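## Task

Reorient the three dice so their upward faces total 10, with every die lying entirely on the mat and resting flat at the finish.

## Robot and tools

Robot: two arms, left_arm and right_arm, each ending in a two-pad parallel gripper. Calibrated base positions in the scene frame: left_arm (-0.010, +0.434, 0) m and right_arm (+0.069, -0.414, 0) m, each turned slightly about z. A camera stand is behind the arms. Loose objects may occasionally get nudged by the environment.

Frames: the scene frame has its origin at table-top height, halfway between the nominal bases, with +x pointing out over the table, +z up and left_arm on the +y side. Image left and right do not match these names. Reported hand positions (m), quaternions (wxyz) and velocities use the scene frame. Motion offsets are different: they run along the current Hand target's own axes. On the gripper, the fingers point along +z and open and close along x. end_effector_position is the point midway between the pads; fingertips extend 17.5 mm past it. A block about 10 cm long sticks out toward the gripper's -y and rotates with it.

execute_actions(actions, cameras): actions is a list of actions, run in order. Each action is a table of up to 15 rows, one row per 1/30 s step; a short table repeats its last row to fill 15 steps. Every row is one list of 18 numbers in [-1, 1] covering both arms: left dx, dy, dz, rx, ry, rz, left gripper position, force_limit, speed, then the same nine for the right arm. The six pose numbers are an offset, not a pose: measured from that arm's Hand target at the start of the action, along that target's axes. Every row counts from that same start, but the next action starts from the new Hand target, so repeating an offset keeps moving. Scale: 1.0 equals 0.6 m or 180 degrees; rx, ry, rz form one rotation vector. Six zeros re-command the present Hand target. Gripper position: +1 fully open (50 mm), about -0.65 pads meet, -1 to grasp. force_limit: -1 about 20 N, 0 about 102 N, +1 about 185 N per pad. speed: -1 20 mm/s, 0 85, +1 150. Both start at +1. To leave a gripper unchanged, resend its last three numbers; a 0 is itself a command. An empty actions list returns state plus all camera images.

move(target, speed, blend, stop_force, zero, blocking, cameras): drives each gripper in a straight line. target is one 18-number row (same layout and scale as above) or a list of up to 15 such rows; every row is an offset from the Hand targets at the start of the move, not from the preceding row. speed: path top speed in m/s, 0.002 to 3.6, default 0.25 (rotation up to twice that in rad/s); one value or one per target. blend: corner rounding in m for lists, default 0 (stop at each). stop_force: 3 to 120 N, shared by both arms; ends an arm's path when its wrist sensor feels that much push against the motion; unreliable while the gripper rotates, and light objects may slide unnoticed. Omit it when lifting away from something you press on. zero: with stop_force only; true re-zeros moving arms first. blocking=false returns after about 0.5 s while motion continues (not allowed with stop_force). Paths do not avoid obstacles. The result adds a move: line with the ending (done, off_target, moving, held, fault) and limits (paced = pose clipped, held = steps withheld). Keep fingers identical across rows of a list.

wait(seconds 0 to 10): lets time pass holding commands. stop(): brakes a running move; fingers continue. zoom_image(camera, region [x0, y0, x1, y1] in pixels, at most 504 by 504) enlarges part of the latest image of cam_head_left, cam_head_right, cam_left_wrist or cam_right_wrist (all 672x504). zero_wrist_force(arm) re-zeros that arm's force sensor. finished_scene(scene 1 or 2) ends the scene irreversibly; make no further call in that reply. Scene 1 is a practice round; scene 2 follows.

Results: Hand target is the last commanded pose after clipping; the gripper often rests a bit short, so send the missing distance as an offset. Each step, commanded orientation is limited to within 32 degrees of the measured one. object_status: 0 moving, 1 blocked while opening, 2 blocked while closing (a grasp), 3 reached the command or pads met (usually empty). Confirm 2 after closing. Opening in mm is roughly (250 - position_measured) x 0.202. Wrist force and torque use the end effector's axes; a third line shows the peak since last report. Joint torques include the arm's own weight.

Cautions: a net outside force near 150 N (plus or minus 25) or joint contact torque at its limit (142 N m for the big joints, 26.6 N m for the wrist joints) halts that arm for 10 s; the arms are stiff, so aiming even slightly beyond a firm contact can trigger this. Approach surfaces slowly. Avoid arm-to-arm contact, including closing a gripper on the other arm's fingers; a clearance check may block commands. Don't route paths close to an arm's own base. Anything falling off the table or left off it fails the task; don't drop dice from height or release them while moving. Motors overheat (MOTOR HOT at 70 °C, a 30 to 60 s lockout at 85 °C) from holding loads, stretched poses or pushing at unreachable targets.

Each tool is called by a JSON object that holds its "op" and its "data", one argument or row to a line.

## Session

{"op": "execute_actions", "data": {
  "actions": []
}}

Scene clock: 0.00 s.
left_arm: end_effector_position=(+0.3918, +0.4018, +0.1207) position_measured=3 object_status=3 end_effector_quat_wxyz=(+0.459, +0.888, -0.033, +0.028) | right_arm: end_effector_position=(+0.8418, -0.3432, +0.2495) position_measured=3 object_status=3 end_effector_quat_wxyz=(+0.084, +0.567, +0.648, +0.502)
Joint positions: left_arm=[0.148 -1.422 2.292 -2.314 -2.52 1.824] | right_arm=[3.291 -2.11 -1.676 0.062 2.073 0.245]
Joint velocities: within noise
Joint torques (N m): no reading
Motor temperatures (°C): left_arm=[22 27 22 28 27 33] | right_arm=[23 24 22 30 28 30]
Wrist force (N): no reading
Wrist torque (N m): no reading
Wrist force, peak (N): no reading
Hand target: left_arm +0.3918, +0.4018, +0.1207; +0.459, +0.888, -0.033, +0.028 | right_arm +0.8418, -0.3432, +0.2495; +0.084, +0.567, +0.648, +0.502
Tool commands: left_gripper/position=+1.0 left_gripper/force_limit=+1.0 left_gripper/speed=+1.0 right_gripper/position=+1.0 right_gripper/force_limit=+1.0 right_gripper/speed=+1.0

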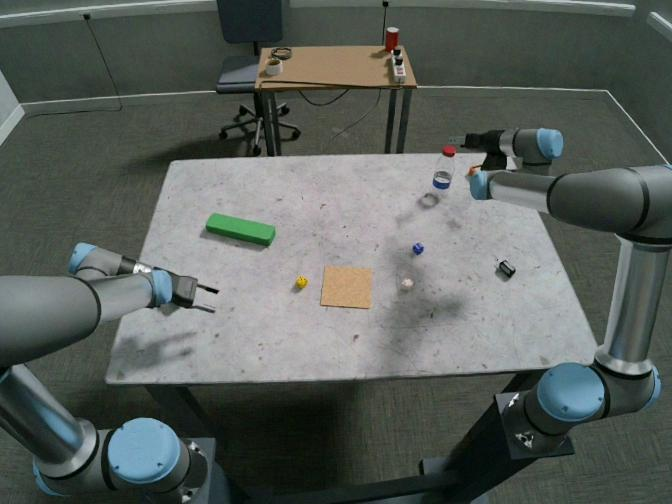

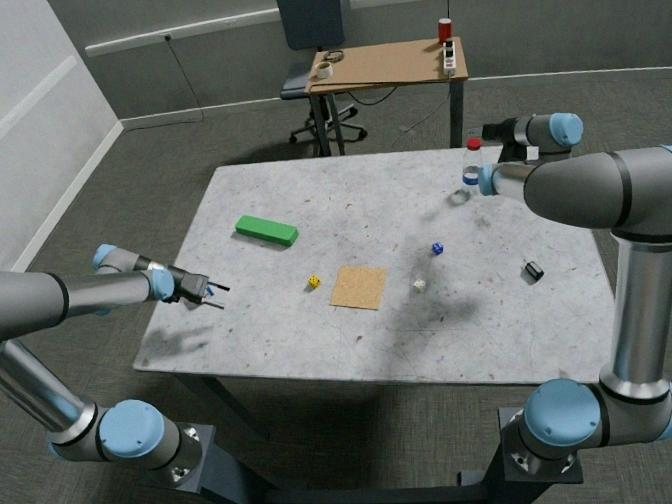

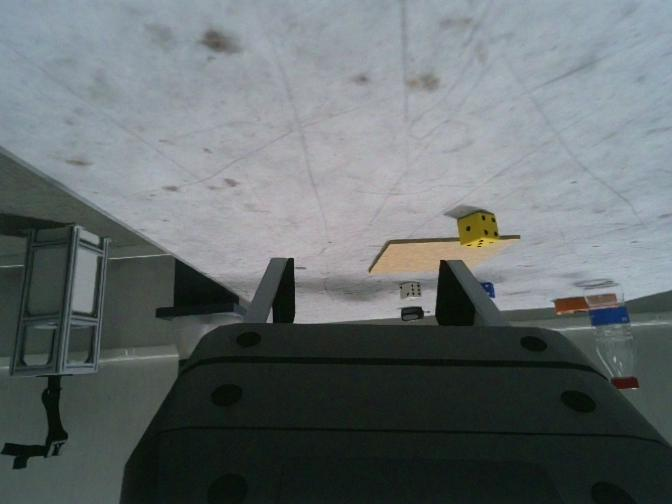

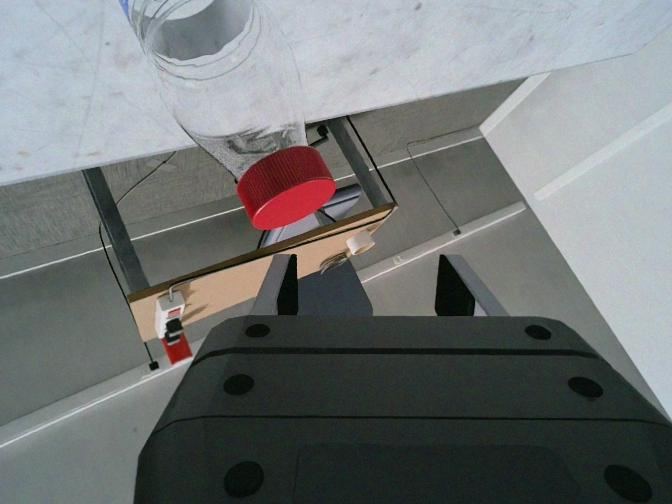

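{"op": "zoom_image", "data": {
  "camera": "cam_head_left",
  "region": [270, 220, 450, 320]
}}

{"op": "zoom_image", "data": {
  "camera": "cam_head_right",
  "region": [290, 220, 470, 320]
}}

{"op": "zoom_image", "data": {
  "camera": "cam_left_wrist",
  "region": [350, 180, 530, 330]
}}

Scaled by 2.800 from the camera's 672x504 image, which has a finer 960x720 frame.

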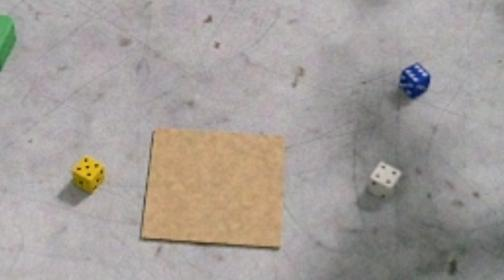

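Scaled by 2.800 from the camera's 672x504 image, which has a finer 960x720 frame.

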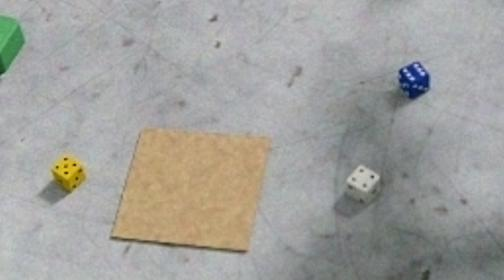

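Scaled by 2.800 from the camera's 672x504 image, which has a finer 960x720 frame.

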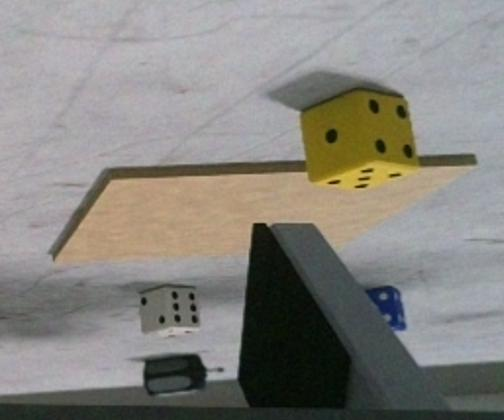

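{"op": "zoom_image", "data": {
  "camera": "cam_head_left",
  "region": [285, 265, 320, 300]
}}

{"op": "zoom_image", "data": {
  "camera": "cam_head_left",
  "region": [395, 235, 435, 295]
}}

{"op": "zoom_image", "data": {
  "camera": "cam_head_right",
  "region": [405, 235, 450, 300]
}}

{"op": "zoom_image", "data": {
  "camera": "cam_left_wrist",
  "region": [440, 195, 520, 265]
}}

{"op": "zoom_image", "data": {
  "camera": "cam_left_wrist",
  "region": [390, 270, 500, 330]
}}

Scaled by 14.400 from the camera's 672x504 image, which has a finer 960x720 frame.

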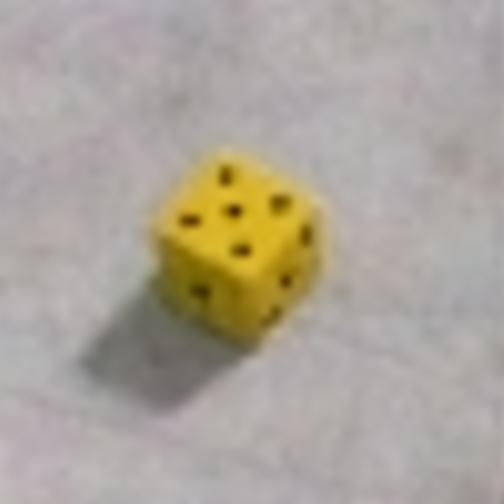

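Scaled by 8.400 from the camera's 672x504 image, which has a finer 960x720 frame.

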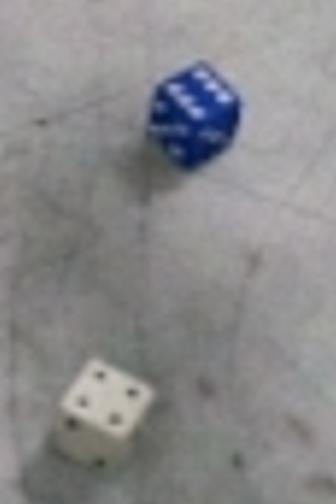

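Scaled by 7.754 from the camera's 672x504 image, which has a finer 960x720 frame.

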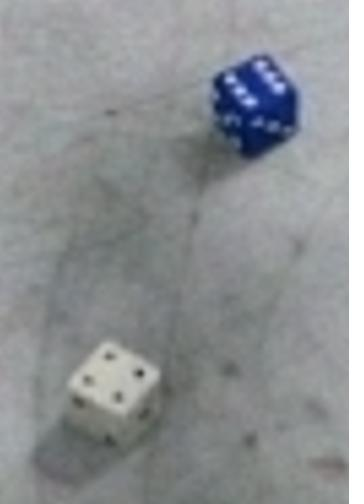

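Scaled by 6.300 from the camera's 672x504 image, which has a finer 960x720 frame.

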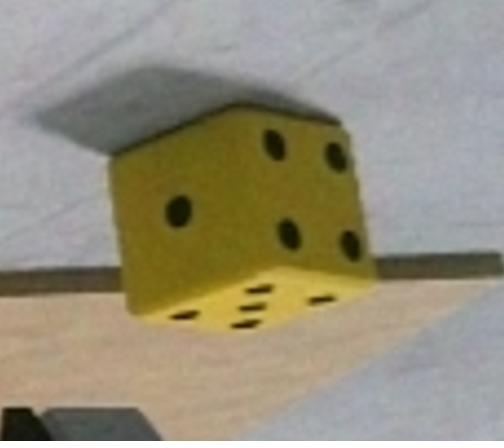

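Scaled by 4.582 from the camera's 672x504 image, which has a finer 960x720 frame.

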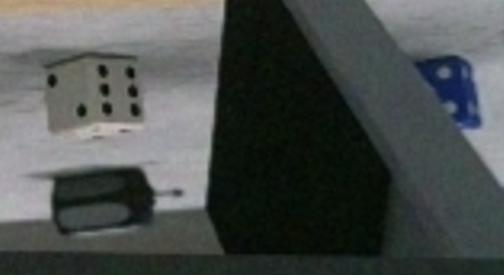

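{"op": "move", "data": {
  "target": [
    [0.104,0.112,0.159,0.152,-0.009,0.011,1,1,1,0.0758,-0.1097,-0.2008,0,0,0,1,1,1],
    [0.208,0.2247,0.3173,0.3037,-0.0185,0.0218,1,1,1,0.2557,-0.4012,-0.032,0.277,-0.198,0.0383,1,1,1]
  ],
  "blend": 0.03,
  "speed": 0.3,
  "cameras": ["all"]
}}

Scene clock: 117.50 s.
left_arm: end_effector_position=(+0.5083, +0.1645, +0.1300) position_measured=3 object_status=3 end_effector_quat_wxyz=(-0.002, +0.998, -0.059, +0.030) | right_arm: end_effector_position=(+0.6198, -0.1929, +0.1499) position_measured=3 object_status=3 end_effector_quat_wxyz=(+0.001, +0.708, +0.707, -0.001)
Joint positions: left_arm=[-0.694 -1.306 1.808 -2.116 -1.53 0.961] | right_arm=[3.797 -1.861 -1.703 -1.15 1.569 0.611]
Joint torques (N m): left_arm=[-2.64 -34.15 -27.39 -2.78 -0.42 2.14] | right_arm=[1.72 26.98 30.31 0.29 2.56 1.5]
Wrist force (N): left_arm=[0.5 -2.6 1.5] | right_arm=[0.2 -2.4 0.4]
Wrist torque (N m): left_arm=[-0.15 -0.18 0.05] | right_arm=[0.10 -0.27 0.16]
Wrist force, peak (N): left_arm=[0.5 -3.0 2.0] | right_arm=[2.6 -2.5 1.1]
Hand target: left_arm +0.5083, +0.1644, +0.1300; -0.002, +0.998, -0.059, +0.030 | right_arm +0.6198, -0.1928, +0.1498; +0.001, +0.708, +0.707, -0.001
Off the commanded pose: left_arm 0.000 m, 0 deg | right_arm 0.000 m, 0 deg.
move: done
camera_calibration:
cam_left_wrist: T_world_to_cam=[[0.991764, -0.121986, 0.0390427, -0.47467], [-0.128005, -0.933438, 0.335124, 0.194158], [-0.00443656, -0.337361, -0.941365, 0.314753], [0, 0, 0, 1]] pos_world=[0.49701, 0.229517, 0.249763]
cam_right_wrist: T_world_to_cam=[[0.00496716, 0.999957, -0.00783662, 0.199168], [0.942928, -0.00207425, 0.33299, -0.618481], [0.332959, -0.00904338, -0.942898, 0.0639848], [0, 0, 0, 1]] pos_world=[0.560889, -0.199864, 0.26784]

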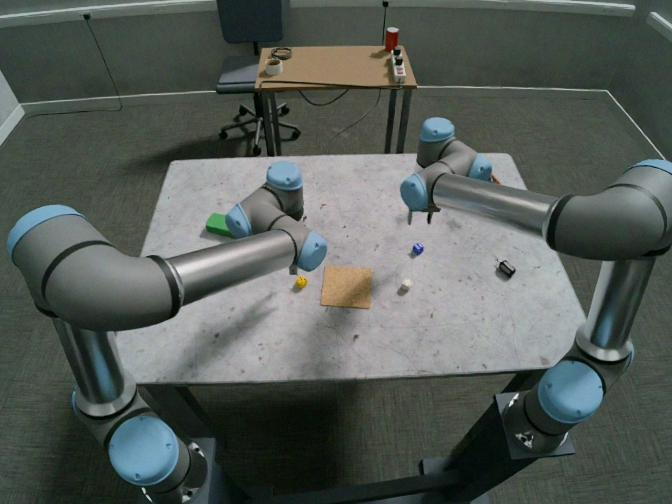

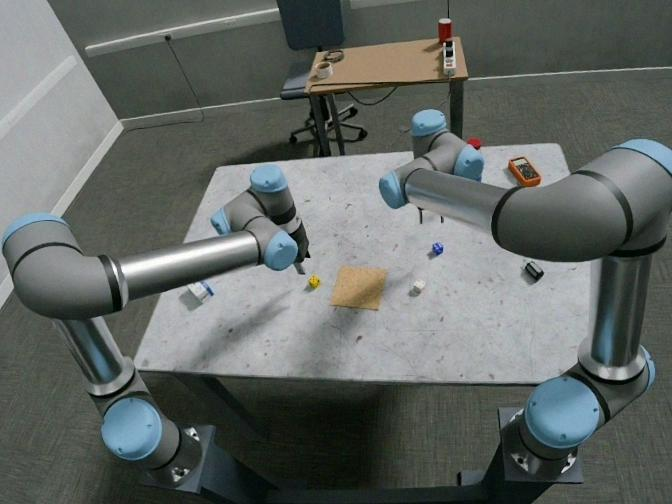

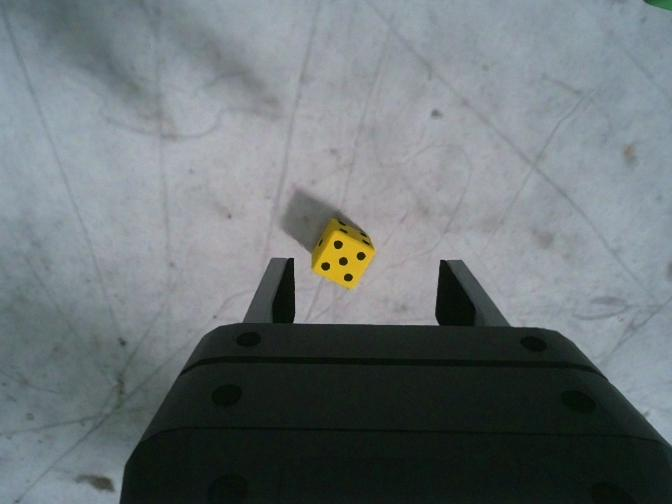

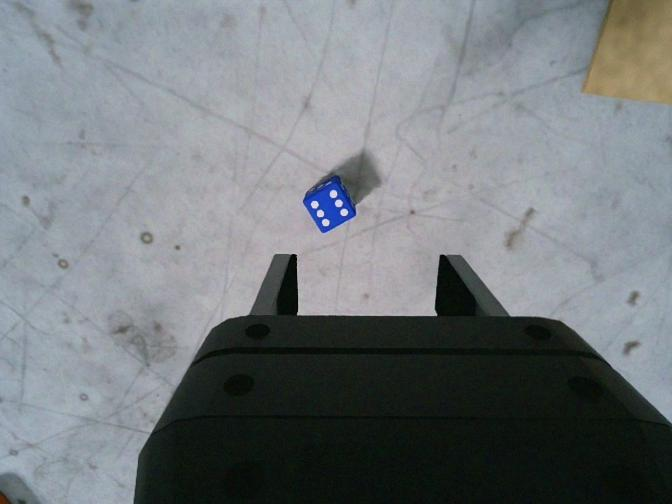

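{"op": "zoom_image", "data": {
  "camera": "cam_left_wrist",
  "region": [290, 200, 400, 300]
}}

{"op": "zoom_image", "data": {
  "camera": "cam_right_wrist",
  "region": [280, 160, 380, 250]
}}

Scaled by 4.582 from the camera's 672x504 image, which has a finer 960x720 frame.

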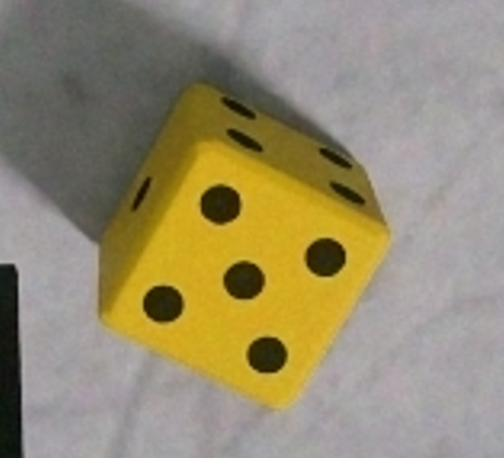

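Scaled by 5.040 from the camera's 672x504 image, which has a finer 960x720 frame.

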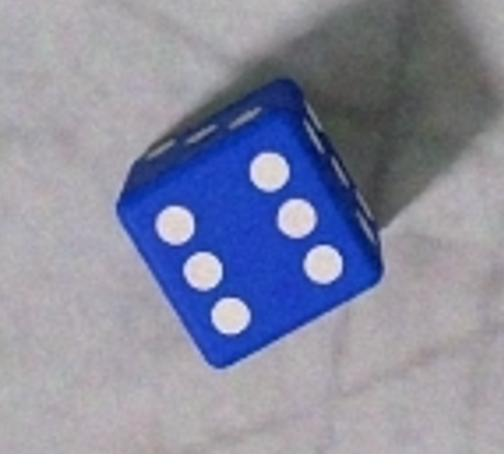

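{"op": "move", "data": {
  "target": [
    [0.0188,-0.0787,0.1353,-0.0072,-0.0179,0.162,1,1,1,0.1217,0.0333,0.1667,0,0,-0.1778,1,1,1]
  ],
  "speed": 0.3
}}

{"op": "move", "data": {
  "target": [
    [0,0,0.1,0,0,0,1,1,1,0,0,0.1,0,0,0,1,1,1]
  ],
  "speed": 0.02,
  "stop_force": 5
}}

Scene clock: 161.87 s.
left_arm: end_effector_position=(+0.5298, +0.2101, +0.0500) position_measured=3 object_status=3 end_effector_quat_wxyz=(+0.000, +0.951, -0.308, +0.000) | right_arm: end_effector_position=(+0.6398, -0.1200, +0.0498) position_measured=3 object_status=3 end_effector_quat_wxyz=(+0.000, +0.486, +0.874, -0.001)
Joint positions: left_arm=[-0.589 -1.176 1.853 -2.247 -1.57 1.574] | right_arm=[3.874 -2.081 -1.67 -0.963 1.569 0.129]
Joint torques (N m): left_arm=[-2.29 -36.59 -30.73 -1.11 2.4 2.42] | right_arm=[-7.88 35.43 16.14 0.96 2.45 -1.39]
Wrist force (N): left_arm=[0.2 -2.4 2.0] | right_arm=[0.0 -2.3 -0.2]
Wrist torque (N m): left_arm=[-0.12 -0.15 0.20] | right_arm=[0.11 -0.26 -0.03]
Wrist force, peak (N): left_arm=[0.2 -3.3 2.8] | right_arm=[-1.3 -2.7 -1.3]
Hand target: left_arm +0.5299, +0.2101, +0.0501; +0.000, +0.951, -0.308, +0.000 | right_arm +0.6398, -0.1201, +0.0497; +0.000, +0.486, +0.874, -0.001
Off the commanded pose: left_arm 0.000 m, 0 deg | right_arm 0.000 m, 0 deg.
move: done

Scene clock: 164.33 s.
left_arm: end_effector_position=(+0.5299, +0.2101, +0.0444) position_measured=3 object_status=3 end_effector_quat_wxyz=(+0.000, +0.951, -0.308, +0.000) | right_arm: end_effector_position=(+0.6399, -0.1201, +0.0183) position_measured=3 object_status=3 end_effector_quat_wxyz=(+0.000, +0.486, +0.874, -0.001)
Joint positions: left_arm=[-0.589 -1.167 1.858 -2.261 -1.57 1.574] | right_arm=[3.874 -2.125 -1.695 -0.894 1.569 0.128]
Joint torques (N m): left_arm=[-4.48 -43.21 -28.78 -2.21 2.43 1.91] | right_arm=[-0.31 32.75 20.39 -1.02 -3.02 1.86]
Wrist force (N): left_arm=[1.2 -1.6 0.1] | right_arm=[1.3 -5.9 -14.5]
Wrist torque (N m): left_arm=[0.06 -0.13 0.16] | right_arm=[-0.23 0.22 0.03]
Wrist force, peak (N): left_arm=[-23.3 2.5 -61.7] | right_arm=[-1.6 -29.9 -51.6]
Hand target: left_arm +0.5299, +0.2101, +0.0444; +0.000, +0.951, -0.308, +0.000 (not the last commanded pose) | right_arm +0.6398, -0.1201, +0.0184; +0.000, +0.486, +0.874, -0.001 (not the last commanded pose)
Off the commanded pose: left_arm 0.054 m, 0 deg | right_arm 0.029 m, 0 deg.
move: contact (left_arm, right_arm)

{"op": "move", "data": {
  "target": [
    [0,0,-0.05,0,0,0,1,1,1,0,0,-0.05,0,0,0,1,1,1]
  ],
  "speed": 0.2,
  "cameras": ["all"]
}}

Scene clock: 171.67 s.
left_arm: end_effector_position=(+0.5300, +0.2100, +0.0745) position_measured=3 object_status=3 end_effector_quat_wxyz=(+0.000, +0.951, -0.308, +0.000) | right_arm: end_effector_position=(+0.6399, -0.1200, +0.0484) position_measured=3 object_status=3 end_effector_quat_wxyz=(+0.000, +0.486, +0.874, -0.001)
Joint positions: left_arm=[-0.589 -1.212 1.828 -2.188 -1.57 1.574] | right_arm=[3.874 -2.083 -1.671 -0.96 1.569 0.128]
Joint torques (N m): left_arm=[-5.58 -25.34 -13 -4.98 2.52 -0.33] | right_arm=[8.46 34.89 15.67 5.87 0.24 1.67]
Wrist force (N): left_arm=[0.1 -1.7 2.1] | right_arm=[0.1 -3.2 0.0]
Wrist torque (N m): left_arm=[0.00 -0.14 0.13] | right_arm=[-0.03 -0.27 0.06]
Wrist force, peak (N): left_arm=[-0.2 -1.4 2.8] | right_arm=[1.5 -6.3 -15.4]
Hand target: left_arm +0.5299, +0.2101, +0.0744; +0.000, +0.951, -0.308, +0.000 | right_arm +0.6399, -0.1201, +0.0484; +0.000, +0.486, +0.874, -0.001
Off the commanded pose: left_arm 0.000 m, 0 deg | right_arm 0.000 m, 0 deg.
move: done
camera_calibration:
cam_left_wrist: T_world_to_cam=[[0.807034, -0.590149, -0.0205029, -0.287837], [-0.548878, -0.762496, 0.342539, 0.444781], [-0.217782, -0.265187, -0.93928, 0.375707], [0, 0, 0, 1]] pos_world=[0.558247, 0.268909, 0.194637]
cam_right_wrist: T_world_to_cam=[[-0.525656, 0.850665, -0.00741551, 0.447064], [0.801187, 0.497974, 0.331846, -0.452665], [0.285982, 0.168496, -0.943305, 0.0136847], [0, 0, 0, 1]] pos_world=[0.593757, -0.157192, 0.166439]

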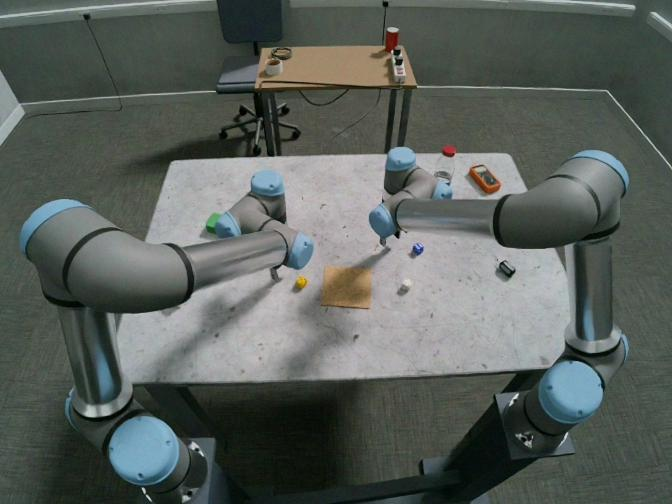

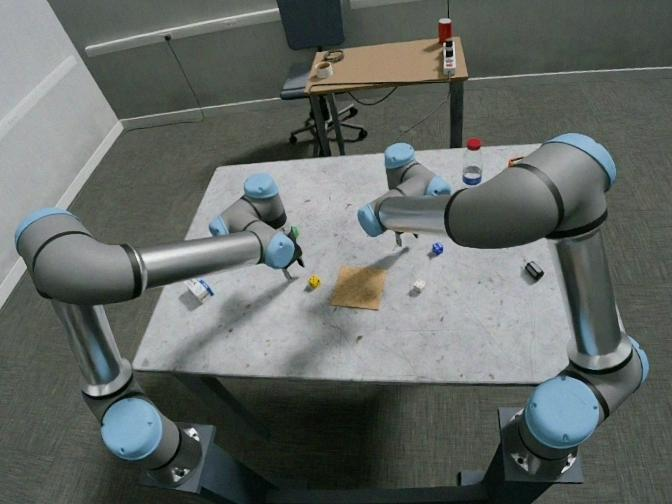

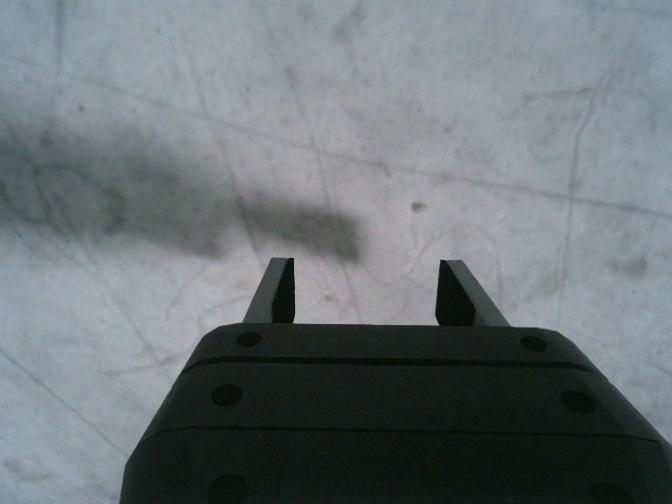

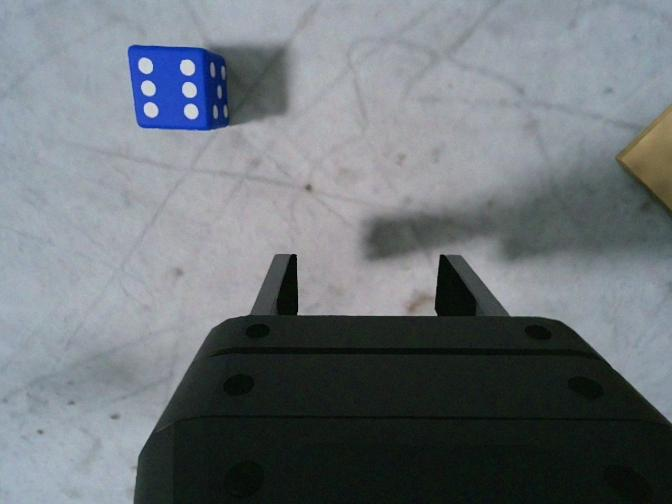

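{"op": "zoom_image", "data": {
  "camera": "cam_left_wrist",
  "region": [220, 230, 500, 350]
}}

Scaled by 1.800 from the camera's 672x504 image, which has a finer 960x720 frame.

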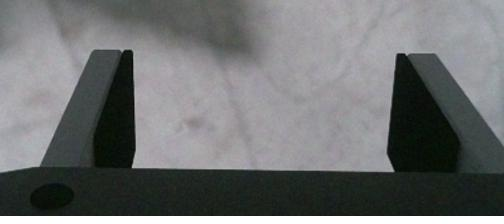

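{"op": "move", "data": {
  "target": [
    [0.007,0.0918,-0.075,0.125,0,0,1,1,1,-0.049,-0.092,-0.08,-0.125,0,0.003,1,1,1],
    [0.014,0.1837,-0.0163,0.25,0,0,1,1,1,-0.0987,-0.1843,-0.0167,-0.25,-0.0026,0.0063,1,1,1]
  ],
  "speed": 0.25,
  "blend": 0.02,
  "cameras": ["all"]
}}

Scene clock: 234.87 s.
left_arm: end_effector_position=(+0.4720, +0.1159, +0.0841) position_measured=3 object_status=3 end_effector_quat_wxyz=(-0.364, +0.879, -0.285, +0.118) | right_arm: end_effector_position=(+0.5773, -0.2288, +0.0587) position_measured=3 object_status=3 end_effector_quat_wxyz=(+0.190, +0.457, +0.803, +0.332)
Joint positions: left_arm=[-1.084 -1.132 1.781 -1.779 -0.898 0.922] | right_arm=[3.821 -1.983 -2.48 0.532 1.501 0.068]
Joint torques (N m): left_arm=[-5.72 -28.63 -11.14 -0.43 3.98 -2.35] | right_arm=[9.01 19.37 3.65 6.89 0.27 1.94]
Wrist force (N): left_arm=[0.7 -2.1 3.2] | right_arm=[-1.0 -1.3 -0.3]
Wrist torque (N m): left_arm=[0.33 -0.19 0.13] | right_arm=[-0.21 -0.07 -0.12]
Wrist force, peak (N): left_arm=[0.0 -3.4 3.0] | right_arm=[-1.4 -3.9 -0.5]
Hand target: left_arm +0.4720, +0.1159, +0.0841; -0.364, +0.879, -0.285, +0.118 | right_arm +0.5773, -0.2288, +0.0586; +0.190, +0.457, +0.803, +0.332
Off the commanded pose: left_arm 0.000 m, 0 deg | right_arm 0.000 m, 0 deg.
move: done
camera_calibration:
cam_left_wrist: T_world_to_cam=[[0.816424, -0.57718, -0.017755, -0.30263], [-0.529511, -0.736021, -0.42177, 0.389911], [0.23037, 0.353745, -0.906529, 0.0611189], [0, 0, 0, 1]] pos_world=[0.439457, 0.0906898, 0.214486]
cam_right_wrist: T_world_to_cam=[[-0.505023, 0.863099, -0.00340557, 0.497452], [0.371545, 0.220959, 0.901738, -0.20059], [0.779042, 0.454133, -0.43227, -0.189741], [0, 0, 0, 1]] pos_world=[0.473569, -0.29886, 0.100554]

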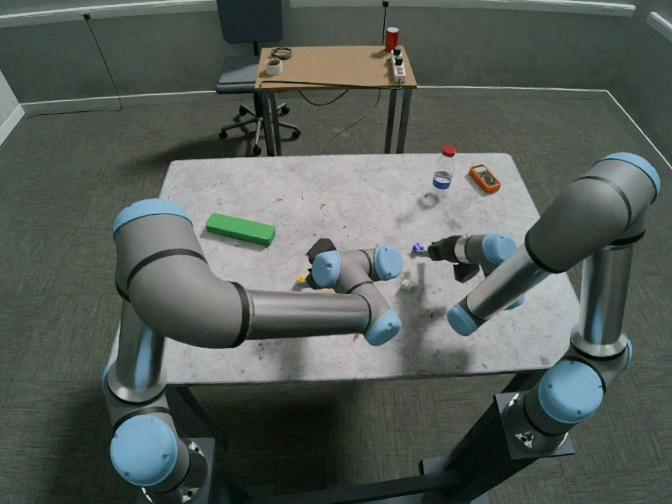

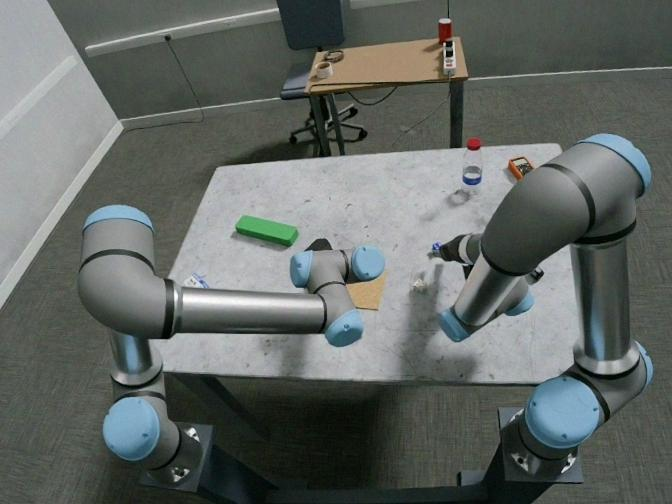

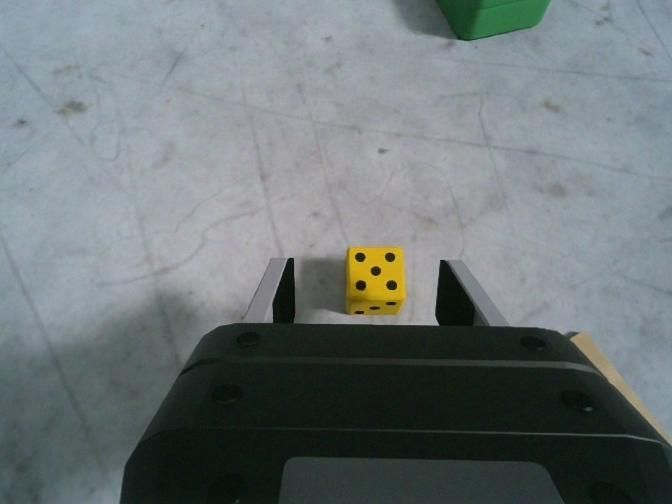

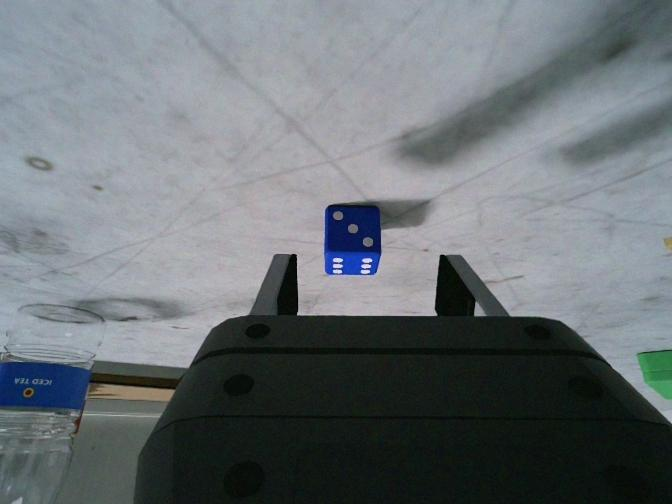

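{"op": "zoom_image", "data": {
  "camera": "cam_left_wrist",
  "region": [330, 230, 420, 330]
}}

{"op": "zoom_image", "data": {
  "camera": "cam_right_wrist",
  "region": [310, 190, 400, 290]
}}

Scaled by 5.040 from the camera's 672x504 image, which has a finer 960x720 frame.

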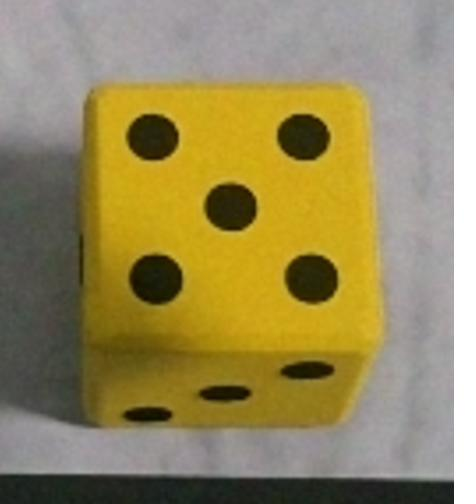

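Scaled by 5.040 from the camera's 672x504 image, which has a finer 960x720 frame.

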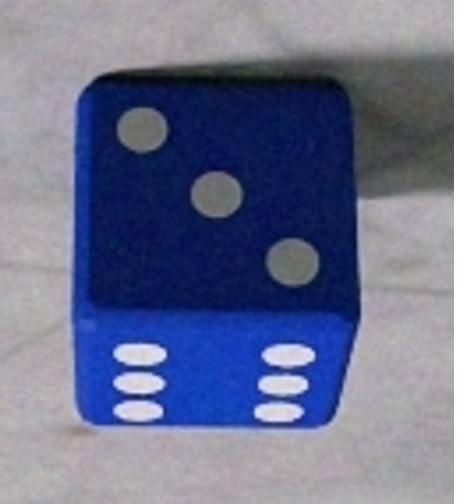

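{"op": "move", "data": {
  "target": [
    [0.0015,0.011,0.0493,0,0,0,1,1,1,-0.0013,0.0038,0.0795,0,0,0,1,1,1]
  ],
  "speed": 0.08,
  "stop_force": 15,
  "cameras": ["cam_left_wrist","cam_right_wrist"]
}}

Scene clock: 273.37 s.
left_arm: end_effector_position=(+0.4823, +0.1285, +0.0585) position_measured=3 object_status=3 end_effector_quat_wxyz=(-0.364, +0.879, -0.285, +0.118) | right_arm: end_effector_position=(+0.6081, -0.2114, +0.0265) position_measured=3 object_status=3 end_effector_quat_wxyz=(+0.190, +0.457, +0.803, +0.332)
Joint positions: left_arm=[-1.059 -1.097 1.816 -1.866 -0.887 0.951] | right_arm=[3.81 -2.126 -2.382 0.578 1.509 0.06]
Joint torques (N m): left_arm=[-6.08 -45.59 -28.71 -2.5 -0.73 -2.49] | right_arm=[7.46 24.28 15.71 1.08 -2.13 1.54]
Wrist force (N): left_arm=[1.0 -2.1 3.4] | right_arm=[-0.6 -1.6 -0.3]
Wrist torque (N m): left_arm=[0.32 -0.24 0.17] | right_arm=[-0.22 -0.15 0.01]
Wrist force, peak (N): left_arm=[0.9 -1.9 4.2] | right_arm=[-1.0 -1.8 -1.3]
Hand target: left_arm +0.4823, +0.1285, +0.0585; -0.364, +0.879, -0.285, +0.118 | right_arm +0.6081, -0.2114, +0.0265; +0.190, +0.457, +0.803, +0.332
Off the commanded pose: left_arm 0.000 m, 0 deg | right_arm 0.000 m, 0 deg.
move: done
camera_calibration:
cam_left_wrist: T_world_to_cam=[[0.816355, -0.577277, -0.0177609, -0.30418], [-0.529523, -0.735838, -0.422075, 0.393885], [0.230585, 0.353968, -0.906387, 0.0309351], [0, 0, 0, 1]] pos_world=[0.449757, 0.103289, 0.188886]
cam_right_wrist: T_world_to_cam=[[-0.505112, 0.863047, -0.00330236, 0.497938], [0.371652, 0.220965, 0.901693, -0.186832], [0.778933, 0.454229, -0.432365, -0.235345], [0, 0, 0, 1]] pos_world=[0.504269, -0.28156, 0.0683543]
Images, in order (width x height): cam_left_wrist 672x504, cam_right_wrist 672x504.

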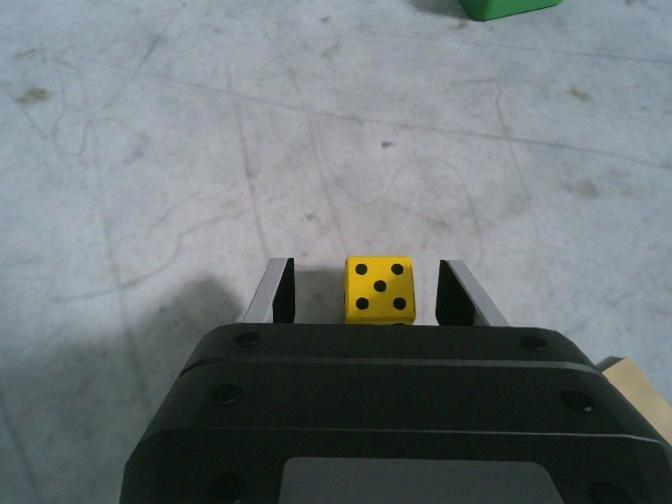

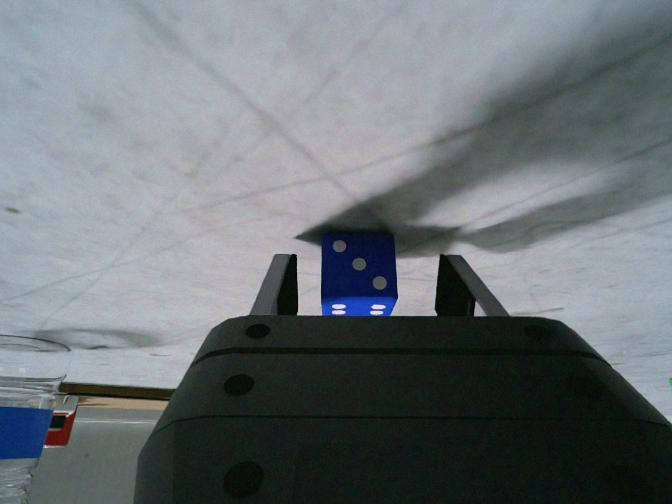

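{"op": "move", "data": {
  "target": [
    [0,0.0141,0.0141,0,0,0,1,1,1,0,-0.0141,0.0141,0,0,0,1,1,1]
  ],
  "speed": 0.005,
  "stop_force": 4,
  "cameras": ["cam_left_wrist","cam_right_wrist"]
}}

Scene clock: 282.23 s.
left_arm: end_effector_position=(+0.4823, +0.1286, +0.0465) position_measured=3 object_status=3 end_effector_quat_wxyz=(-0.364, +0.879, -0.285, +0.118) | right_arm: end_effector_position=(+0.6081, -0.2114, +0.0210) position_measured=3 object_status=3 end_effector_quat_wxyz=(+0.190, +0.457, +0.803, +0.332)
Joint positions: left_arm=[-1.059 -1.078 1.825 -1.894 -0.887 0.951] | right_arm=[3.81 -2.144 -2.381 0.595 1.509 0.06]
Joint torques (N m): left_arm=[2.24 -44.56 -15.75 -0.88 0.31 -0.5] | right_arm=[3.56 36.26 0.61 1.23 -1.34 0.79]
Wrist force (N): left_arm=[1.0 -1.8 3.3] | right_arm=[-0.3 1.5 -0.7]
Wrist torque (N m): left_arm=[0.36 -0.24 0.18] | right_arm=[-0.13 -0.15 0.09]
Wrist force, peak (N): left_arm=[1.0 -2.0 3.5] | right_arm=[-0.7 1.9 -9.3]
Hand target: left_arm +0.4823, +0.1285, +0.0466; -0.364, +0.879, -0.285, +0.118 | right_arm +0.6081, -0.2114, +0.0210; +0.190, +0.457, +0.803, +0.332 (not the last commanded pose)
Off the commanded pose: left_arm 0.000 m, 0 deg | right_arm 0.007 m, 0 deg.
move: contact (right_arm)
camera_calibration:
cam_left_wrist: T_world_to_cam=[[0.816388, -0.577227, -0.0178869, -0.304309], [-0.529518, -0.735831, -0.422094, 0.388767], [0.230482, 0.354064, -0.906376, 0.0201164], [0, 0, 0, 1]] pos_world=[0.449657, 0.103289, 0.176886]
cam_right_wrist: T_world_to_cam=[[-0.505112, 0.863047, -0.00330236, 0.49792], [0.371652, 0.220965, 0.901693, -0.181963], [0.778933, 0.454229, -0.432365, -0.23768], [0, 0, 0, 1]] pos_world=[0.504269, -0.28156, 0.0629543]
Images, in order (width x height): cam_left_wrist 672x504, cam_right_wrist 672x504.

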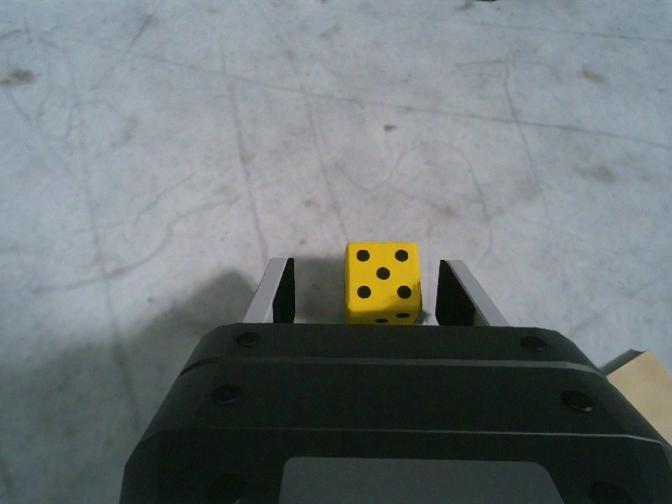

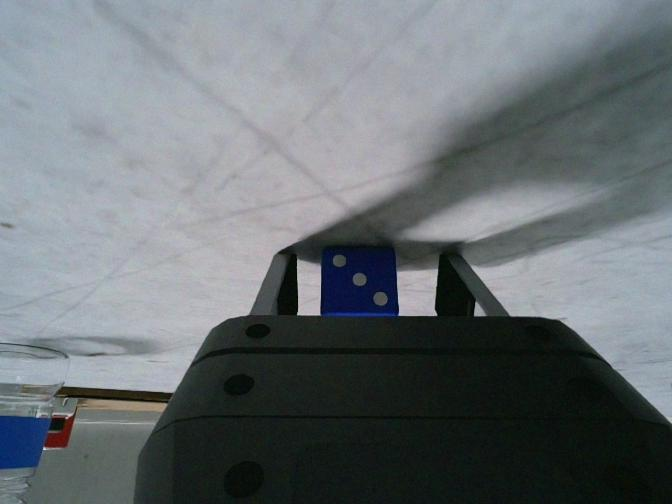

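{"op": "move", "data": {
  "target": [
    [0,0.0118,0.0118,0,0,0,1,1,1,0,0.0018,-0.0018,0,0,0,1,1,1]
  ],
  "speed": 0.004,
  "stop_force": 4,
  "cameras": ["cam_left_wrist","cam_right_wrist"]
}}

Scene clock: 295.30 s.
left_arm: end_effector_position=(+0.4823, +0.1285, +0.0396) position_measured=3 object_status=3 end_effector_quat_wxyz=(-0.364, +0.879, -0.285, +0.118) | right_arm: end_effector_position=(+0.6081, -0.2114, +0.0226) position_measured=3 object_status=3 end_effector_quat_wxyz=(+0.190, +0.457, +0.803, +0.332)
Joint positions: left_arm=[-1.059 -1.066 1.829 -1.91 -0.887 0.951] | right_arm=[3.81 -2.139 -2.381 0.59 1.509 0.06]
Joint torques (N m): left_arm=[4.66 -44.69 -24.99 -0.6 3.29 1.57] | right_arm=[8.32 34.49 3.15 1.7 -2.01 1.34]
Wrist force (N): left_arm=[-1.9 -6.0 -0.3] | right_arm=[-0.7 -1.4 -0.3]
Wrist torque (N m): left_arm=[0.24 -0.25 0.17] | right_arm=[-0.19 -0.13 0.02]
Wrist force, peak (N): left_arm=[-3.8 -10.1 -7.2] | right_arm=[-0.2 2.0 -1.2]
Hand target: left_arm +0.4823, +0.1285, +0.0396; -0.364, +0.879, -0.285, +0.118 (not the last commanded pose) | right_arm +0.6081, -0.2114, +0.0226; +0.190, +0.457, +0.803, +0.332
Off the commanded pose: left_arm 0.003 m, 0 deg | right_arm 0.000 m, 0 deg.
move: contact (left_arm)
camera_calibration:
cam_left_wrist: T_world_to_cam=[[0.816355, -0.577277, -0.0177609, -0.304515], [-0.529523, -0.735838, -0.422075, 0.385907], [0.230585, 0.353968, -0.906387, 0.0138044], [0, 0, 0, 1]] pos_world=[0.449757, 0.103289, 0.169986]
cam_right_wrist: T_world_to_cam=[[-0.505112, 0.863047, -0.00330236, 0.497925], [0.371652, 0.220965, 0.901693, -0.183315], [0.778933, 0.454229, -0.432365, -0.237031], [0, 0, 0, 1]] pos_world=[0.504269, -0.28156, 0.0644543]
Images, in order (width x height): cam_left_wrist 672x504, cam_right_wrist 672x504.

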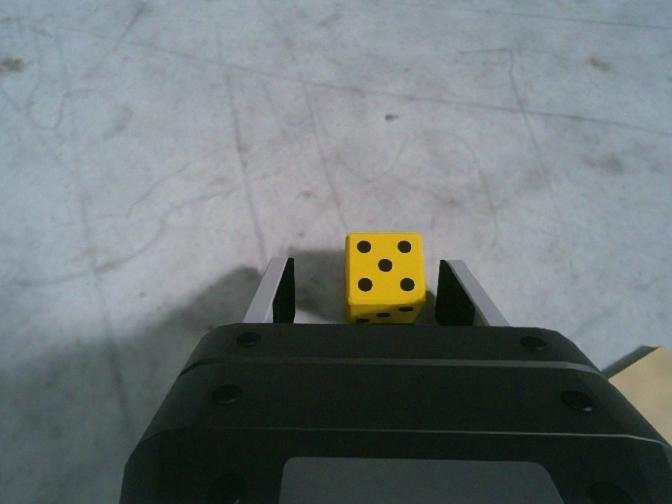

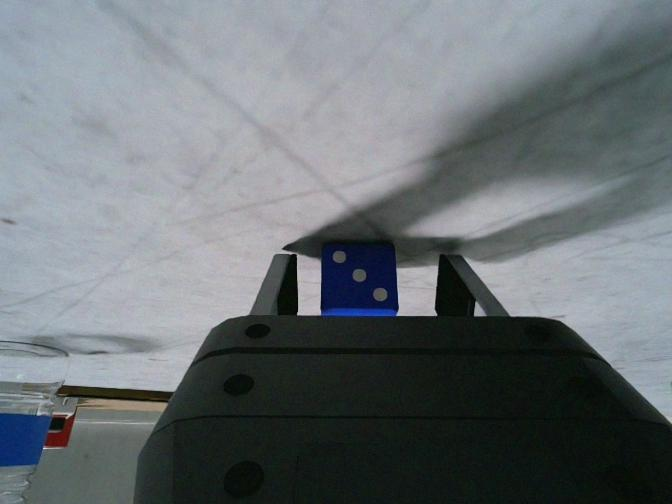

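{"op": "move", "data": {
  "target": [
    [0,-0.0067,0.0033,0,0,0,1,-0.8,-0.6,0,-0.001,-0.001,0,0,0,1,-0.8,-0.6]
  ],
  "speed": 0.02
}}

{"op": "move", "data": {
  "target": [
    [0,0,0,0,0,0,-1,-0.8,-0.6,0,0,0,0,0,0,-1,-0.8,-0.6]
  ],
  "cameras": ["cam_left_wrist","cam_right_wrist"]
}}

Scene clock: 314.73 s.
left_arm: end_effector_position=(+0.4849, +0.1321, +0.0411) position_measured=3 object_status=3 end_effector_quat_wxyz=(-0.364, +0.879, -0.285, +0.118) | right_arm: end_effector_position=(+0.6073, -0.2119, +0.0226) position_measured=3 object_status=3 end_effector_quat_wxyz=(+0.190, +0.457, +0.803, +0.332)
Joint positions: left_arm=[-1.052 -1.07 1.832 -1.914 -0.884 0.959] | right_arm=[3.81 -2.138 -2.384 0.592 1.509 0.06]
Joint torques (N m): left_arm=[-3.57 -39.54 -13.31 -3.23 3.77 0.71] | right_arm=[7.84 37.88 4.62 6.34 -2.26 1.56]
Wrist force (N): left_arm=[1.0 -2.0 3.0] | right_arm=[-0.5 -1.3 -0.2]
Wrist torque (N m): left_arm=[0.32 -0.23 0.13] | right_arm=[-0.18 -0.17 -0.02]
Wrist force, peak (N): left_arm=[-1.9 -6.2 -0.2] | right_arm=[-0.8 -1.7 -0.2]
Hand target: left_arm +0.4848, +0.1320, +0.0411; -0.364, +0.879, -0.285, +0.118 | right_arm +0.6073, -0.2119, +0.0226; +0.190, +0.457, +0.803, +0.332
Off the commanded pose: left_arm 0.000 m, 0 deg | right_arm 0.000 m, 0 deg.
move: done

Scene clock: 315.50 s.
left_arm: end_effector_position=(+0.4848, +0.1320, +0.0411) position_measured=128 object_status=2 end_effector_quat_wxyz=(-0.364, +0.879, -0.285, +0.118) | right_arm: end_effector_position=(+0.6073, -0.2119, +0.0226) position_measured=129 object_status=2 end_effector_quat_wxyz=(+0.190, +0.457, +0.803, +0.332)
Joint positions: left_arm=[-1.052 -1.07 1.832 -1.914 -0.884 0.959] | right_arm=[3.81 -2.138 -2.384 0.592 1.509 0.06]
Joint torques (N m): left_arm=[-5.94 -27.63 -24.45 -0.9 -0.38 -2.03] | right_arm=[6.49 36.74 15.33 3.7 -1.92 1.47]
Wrist force (N): left_arm=[0.9 -2.7 2.4] | right_arm=[-0.6 -1.8 -0.1]
Wrist torque (N m): left_arm=[0.30 -0.23 0.14] | right_arm=[-0.24 -0.15 -0.02]
Wrist force, peak (N): left_arm=[0.9 -2.6 2.9] | right_arm=[-0.6 -1.8 -0.1]
Hand target: left_arm +0.4848, +0.1320, +0.0411; -0.364, +0.879, -0.285, +0.118 | right_arm +0.6073, -0.2119, +0.0226; +0.190, +0.457, +0.803, +0.332
Off the commanded pose: left_arm 0.000 m, 0 deg | right_arm 0.000 m, 0 deg.
move: done
camera_calibration:
cam_left_wrist: T_world_to_cam=[[0.816369, -0.577256, -0.0178129, -0.304427], [-0.529505, -0.735813, -0.422142, 0.390387], [0.230577, 0.354056, -0.906355, 0.0133609], [0, 0, 0, 1]] pos_world=[0.452157, 0.106789, 0.171486]
cam_right_wrist: T_world_to_cam=[[-0.505073, 0.86307, -0.00332371, 0.497905], [0.371624, 0.220948, 0.901708, -0.182958], [0.778972, 0.454193, -0.432332, -0.236336], [0, 0, 0, 1]] pos_world=[0.503569, -0.28196, 0.0644543]
Images, in order (width x height): cam_left_wrist 672x504, cam_right_wrist 672x504.

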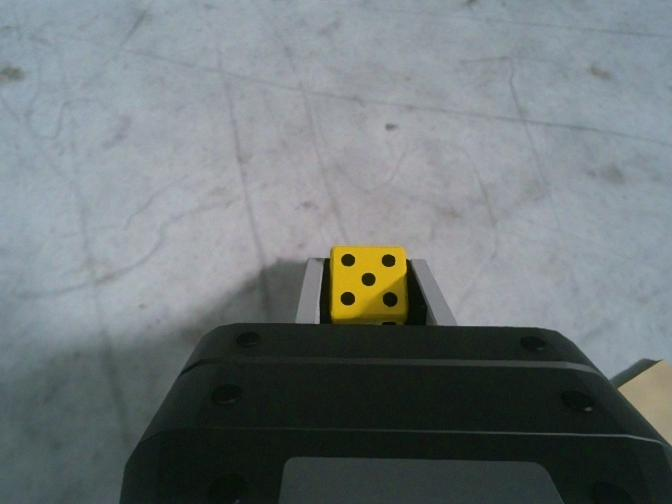

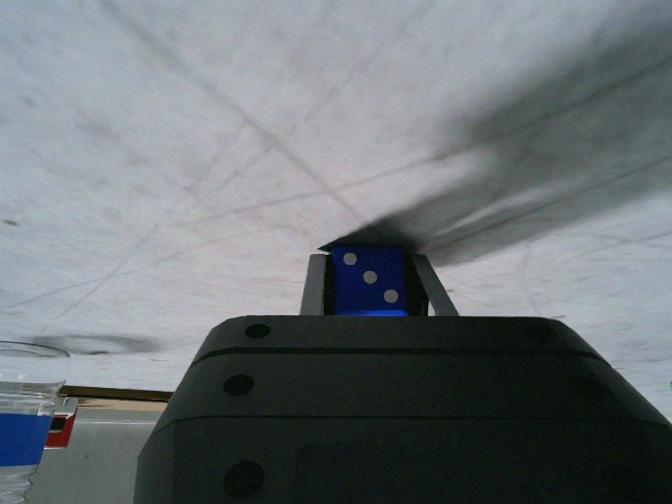

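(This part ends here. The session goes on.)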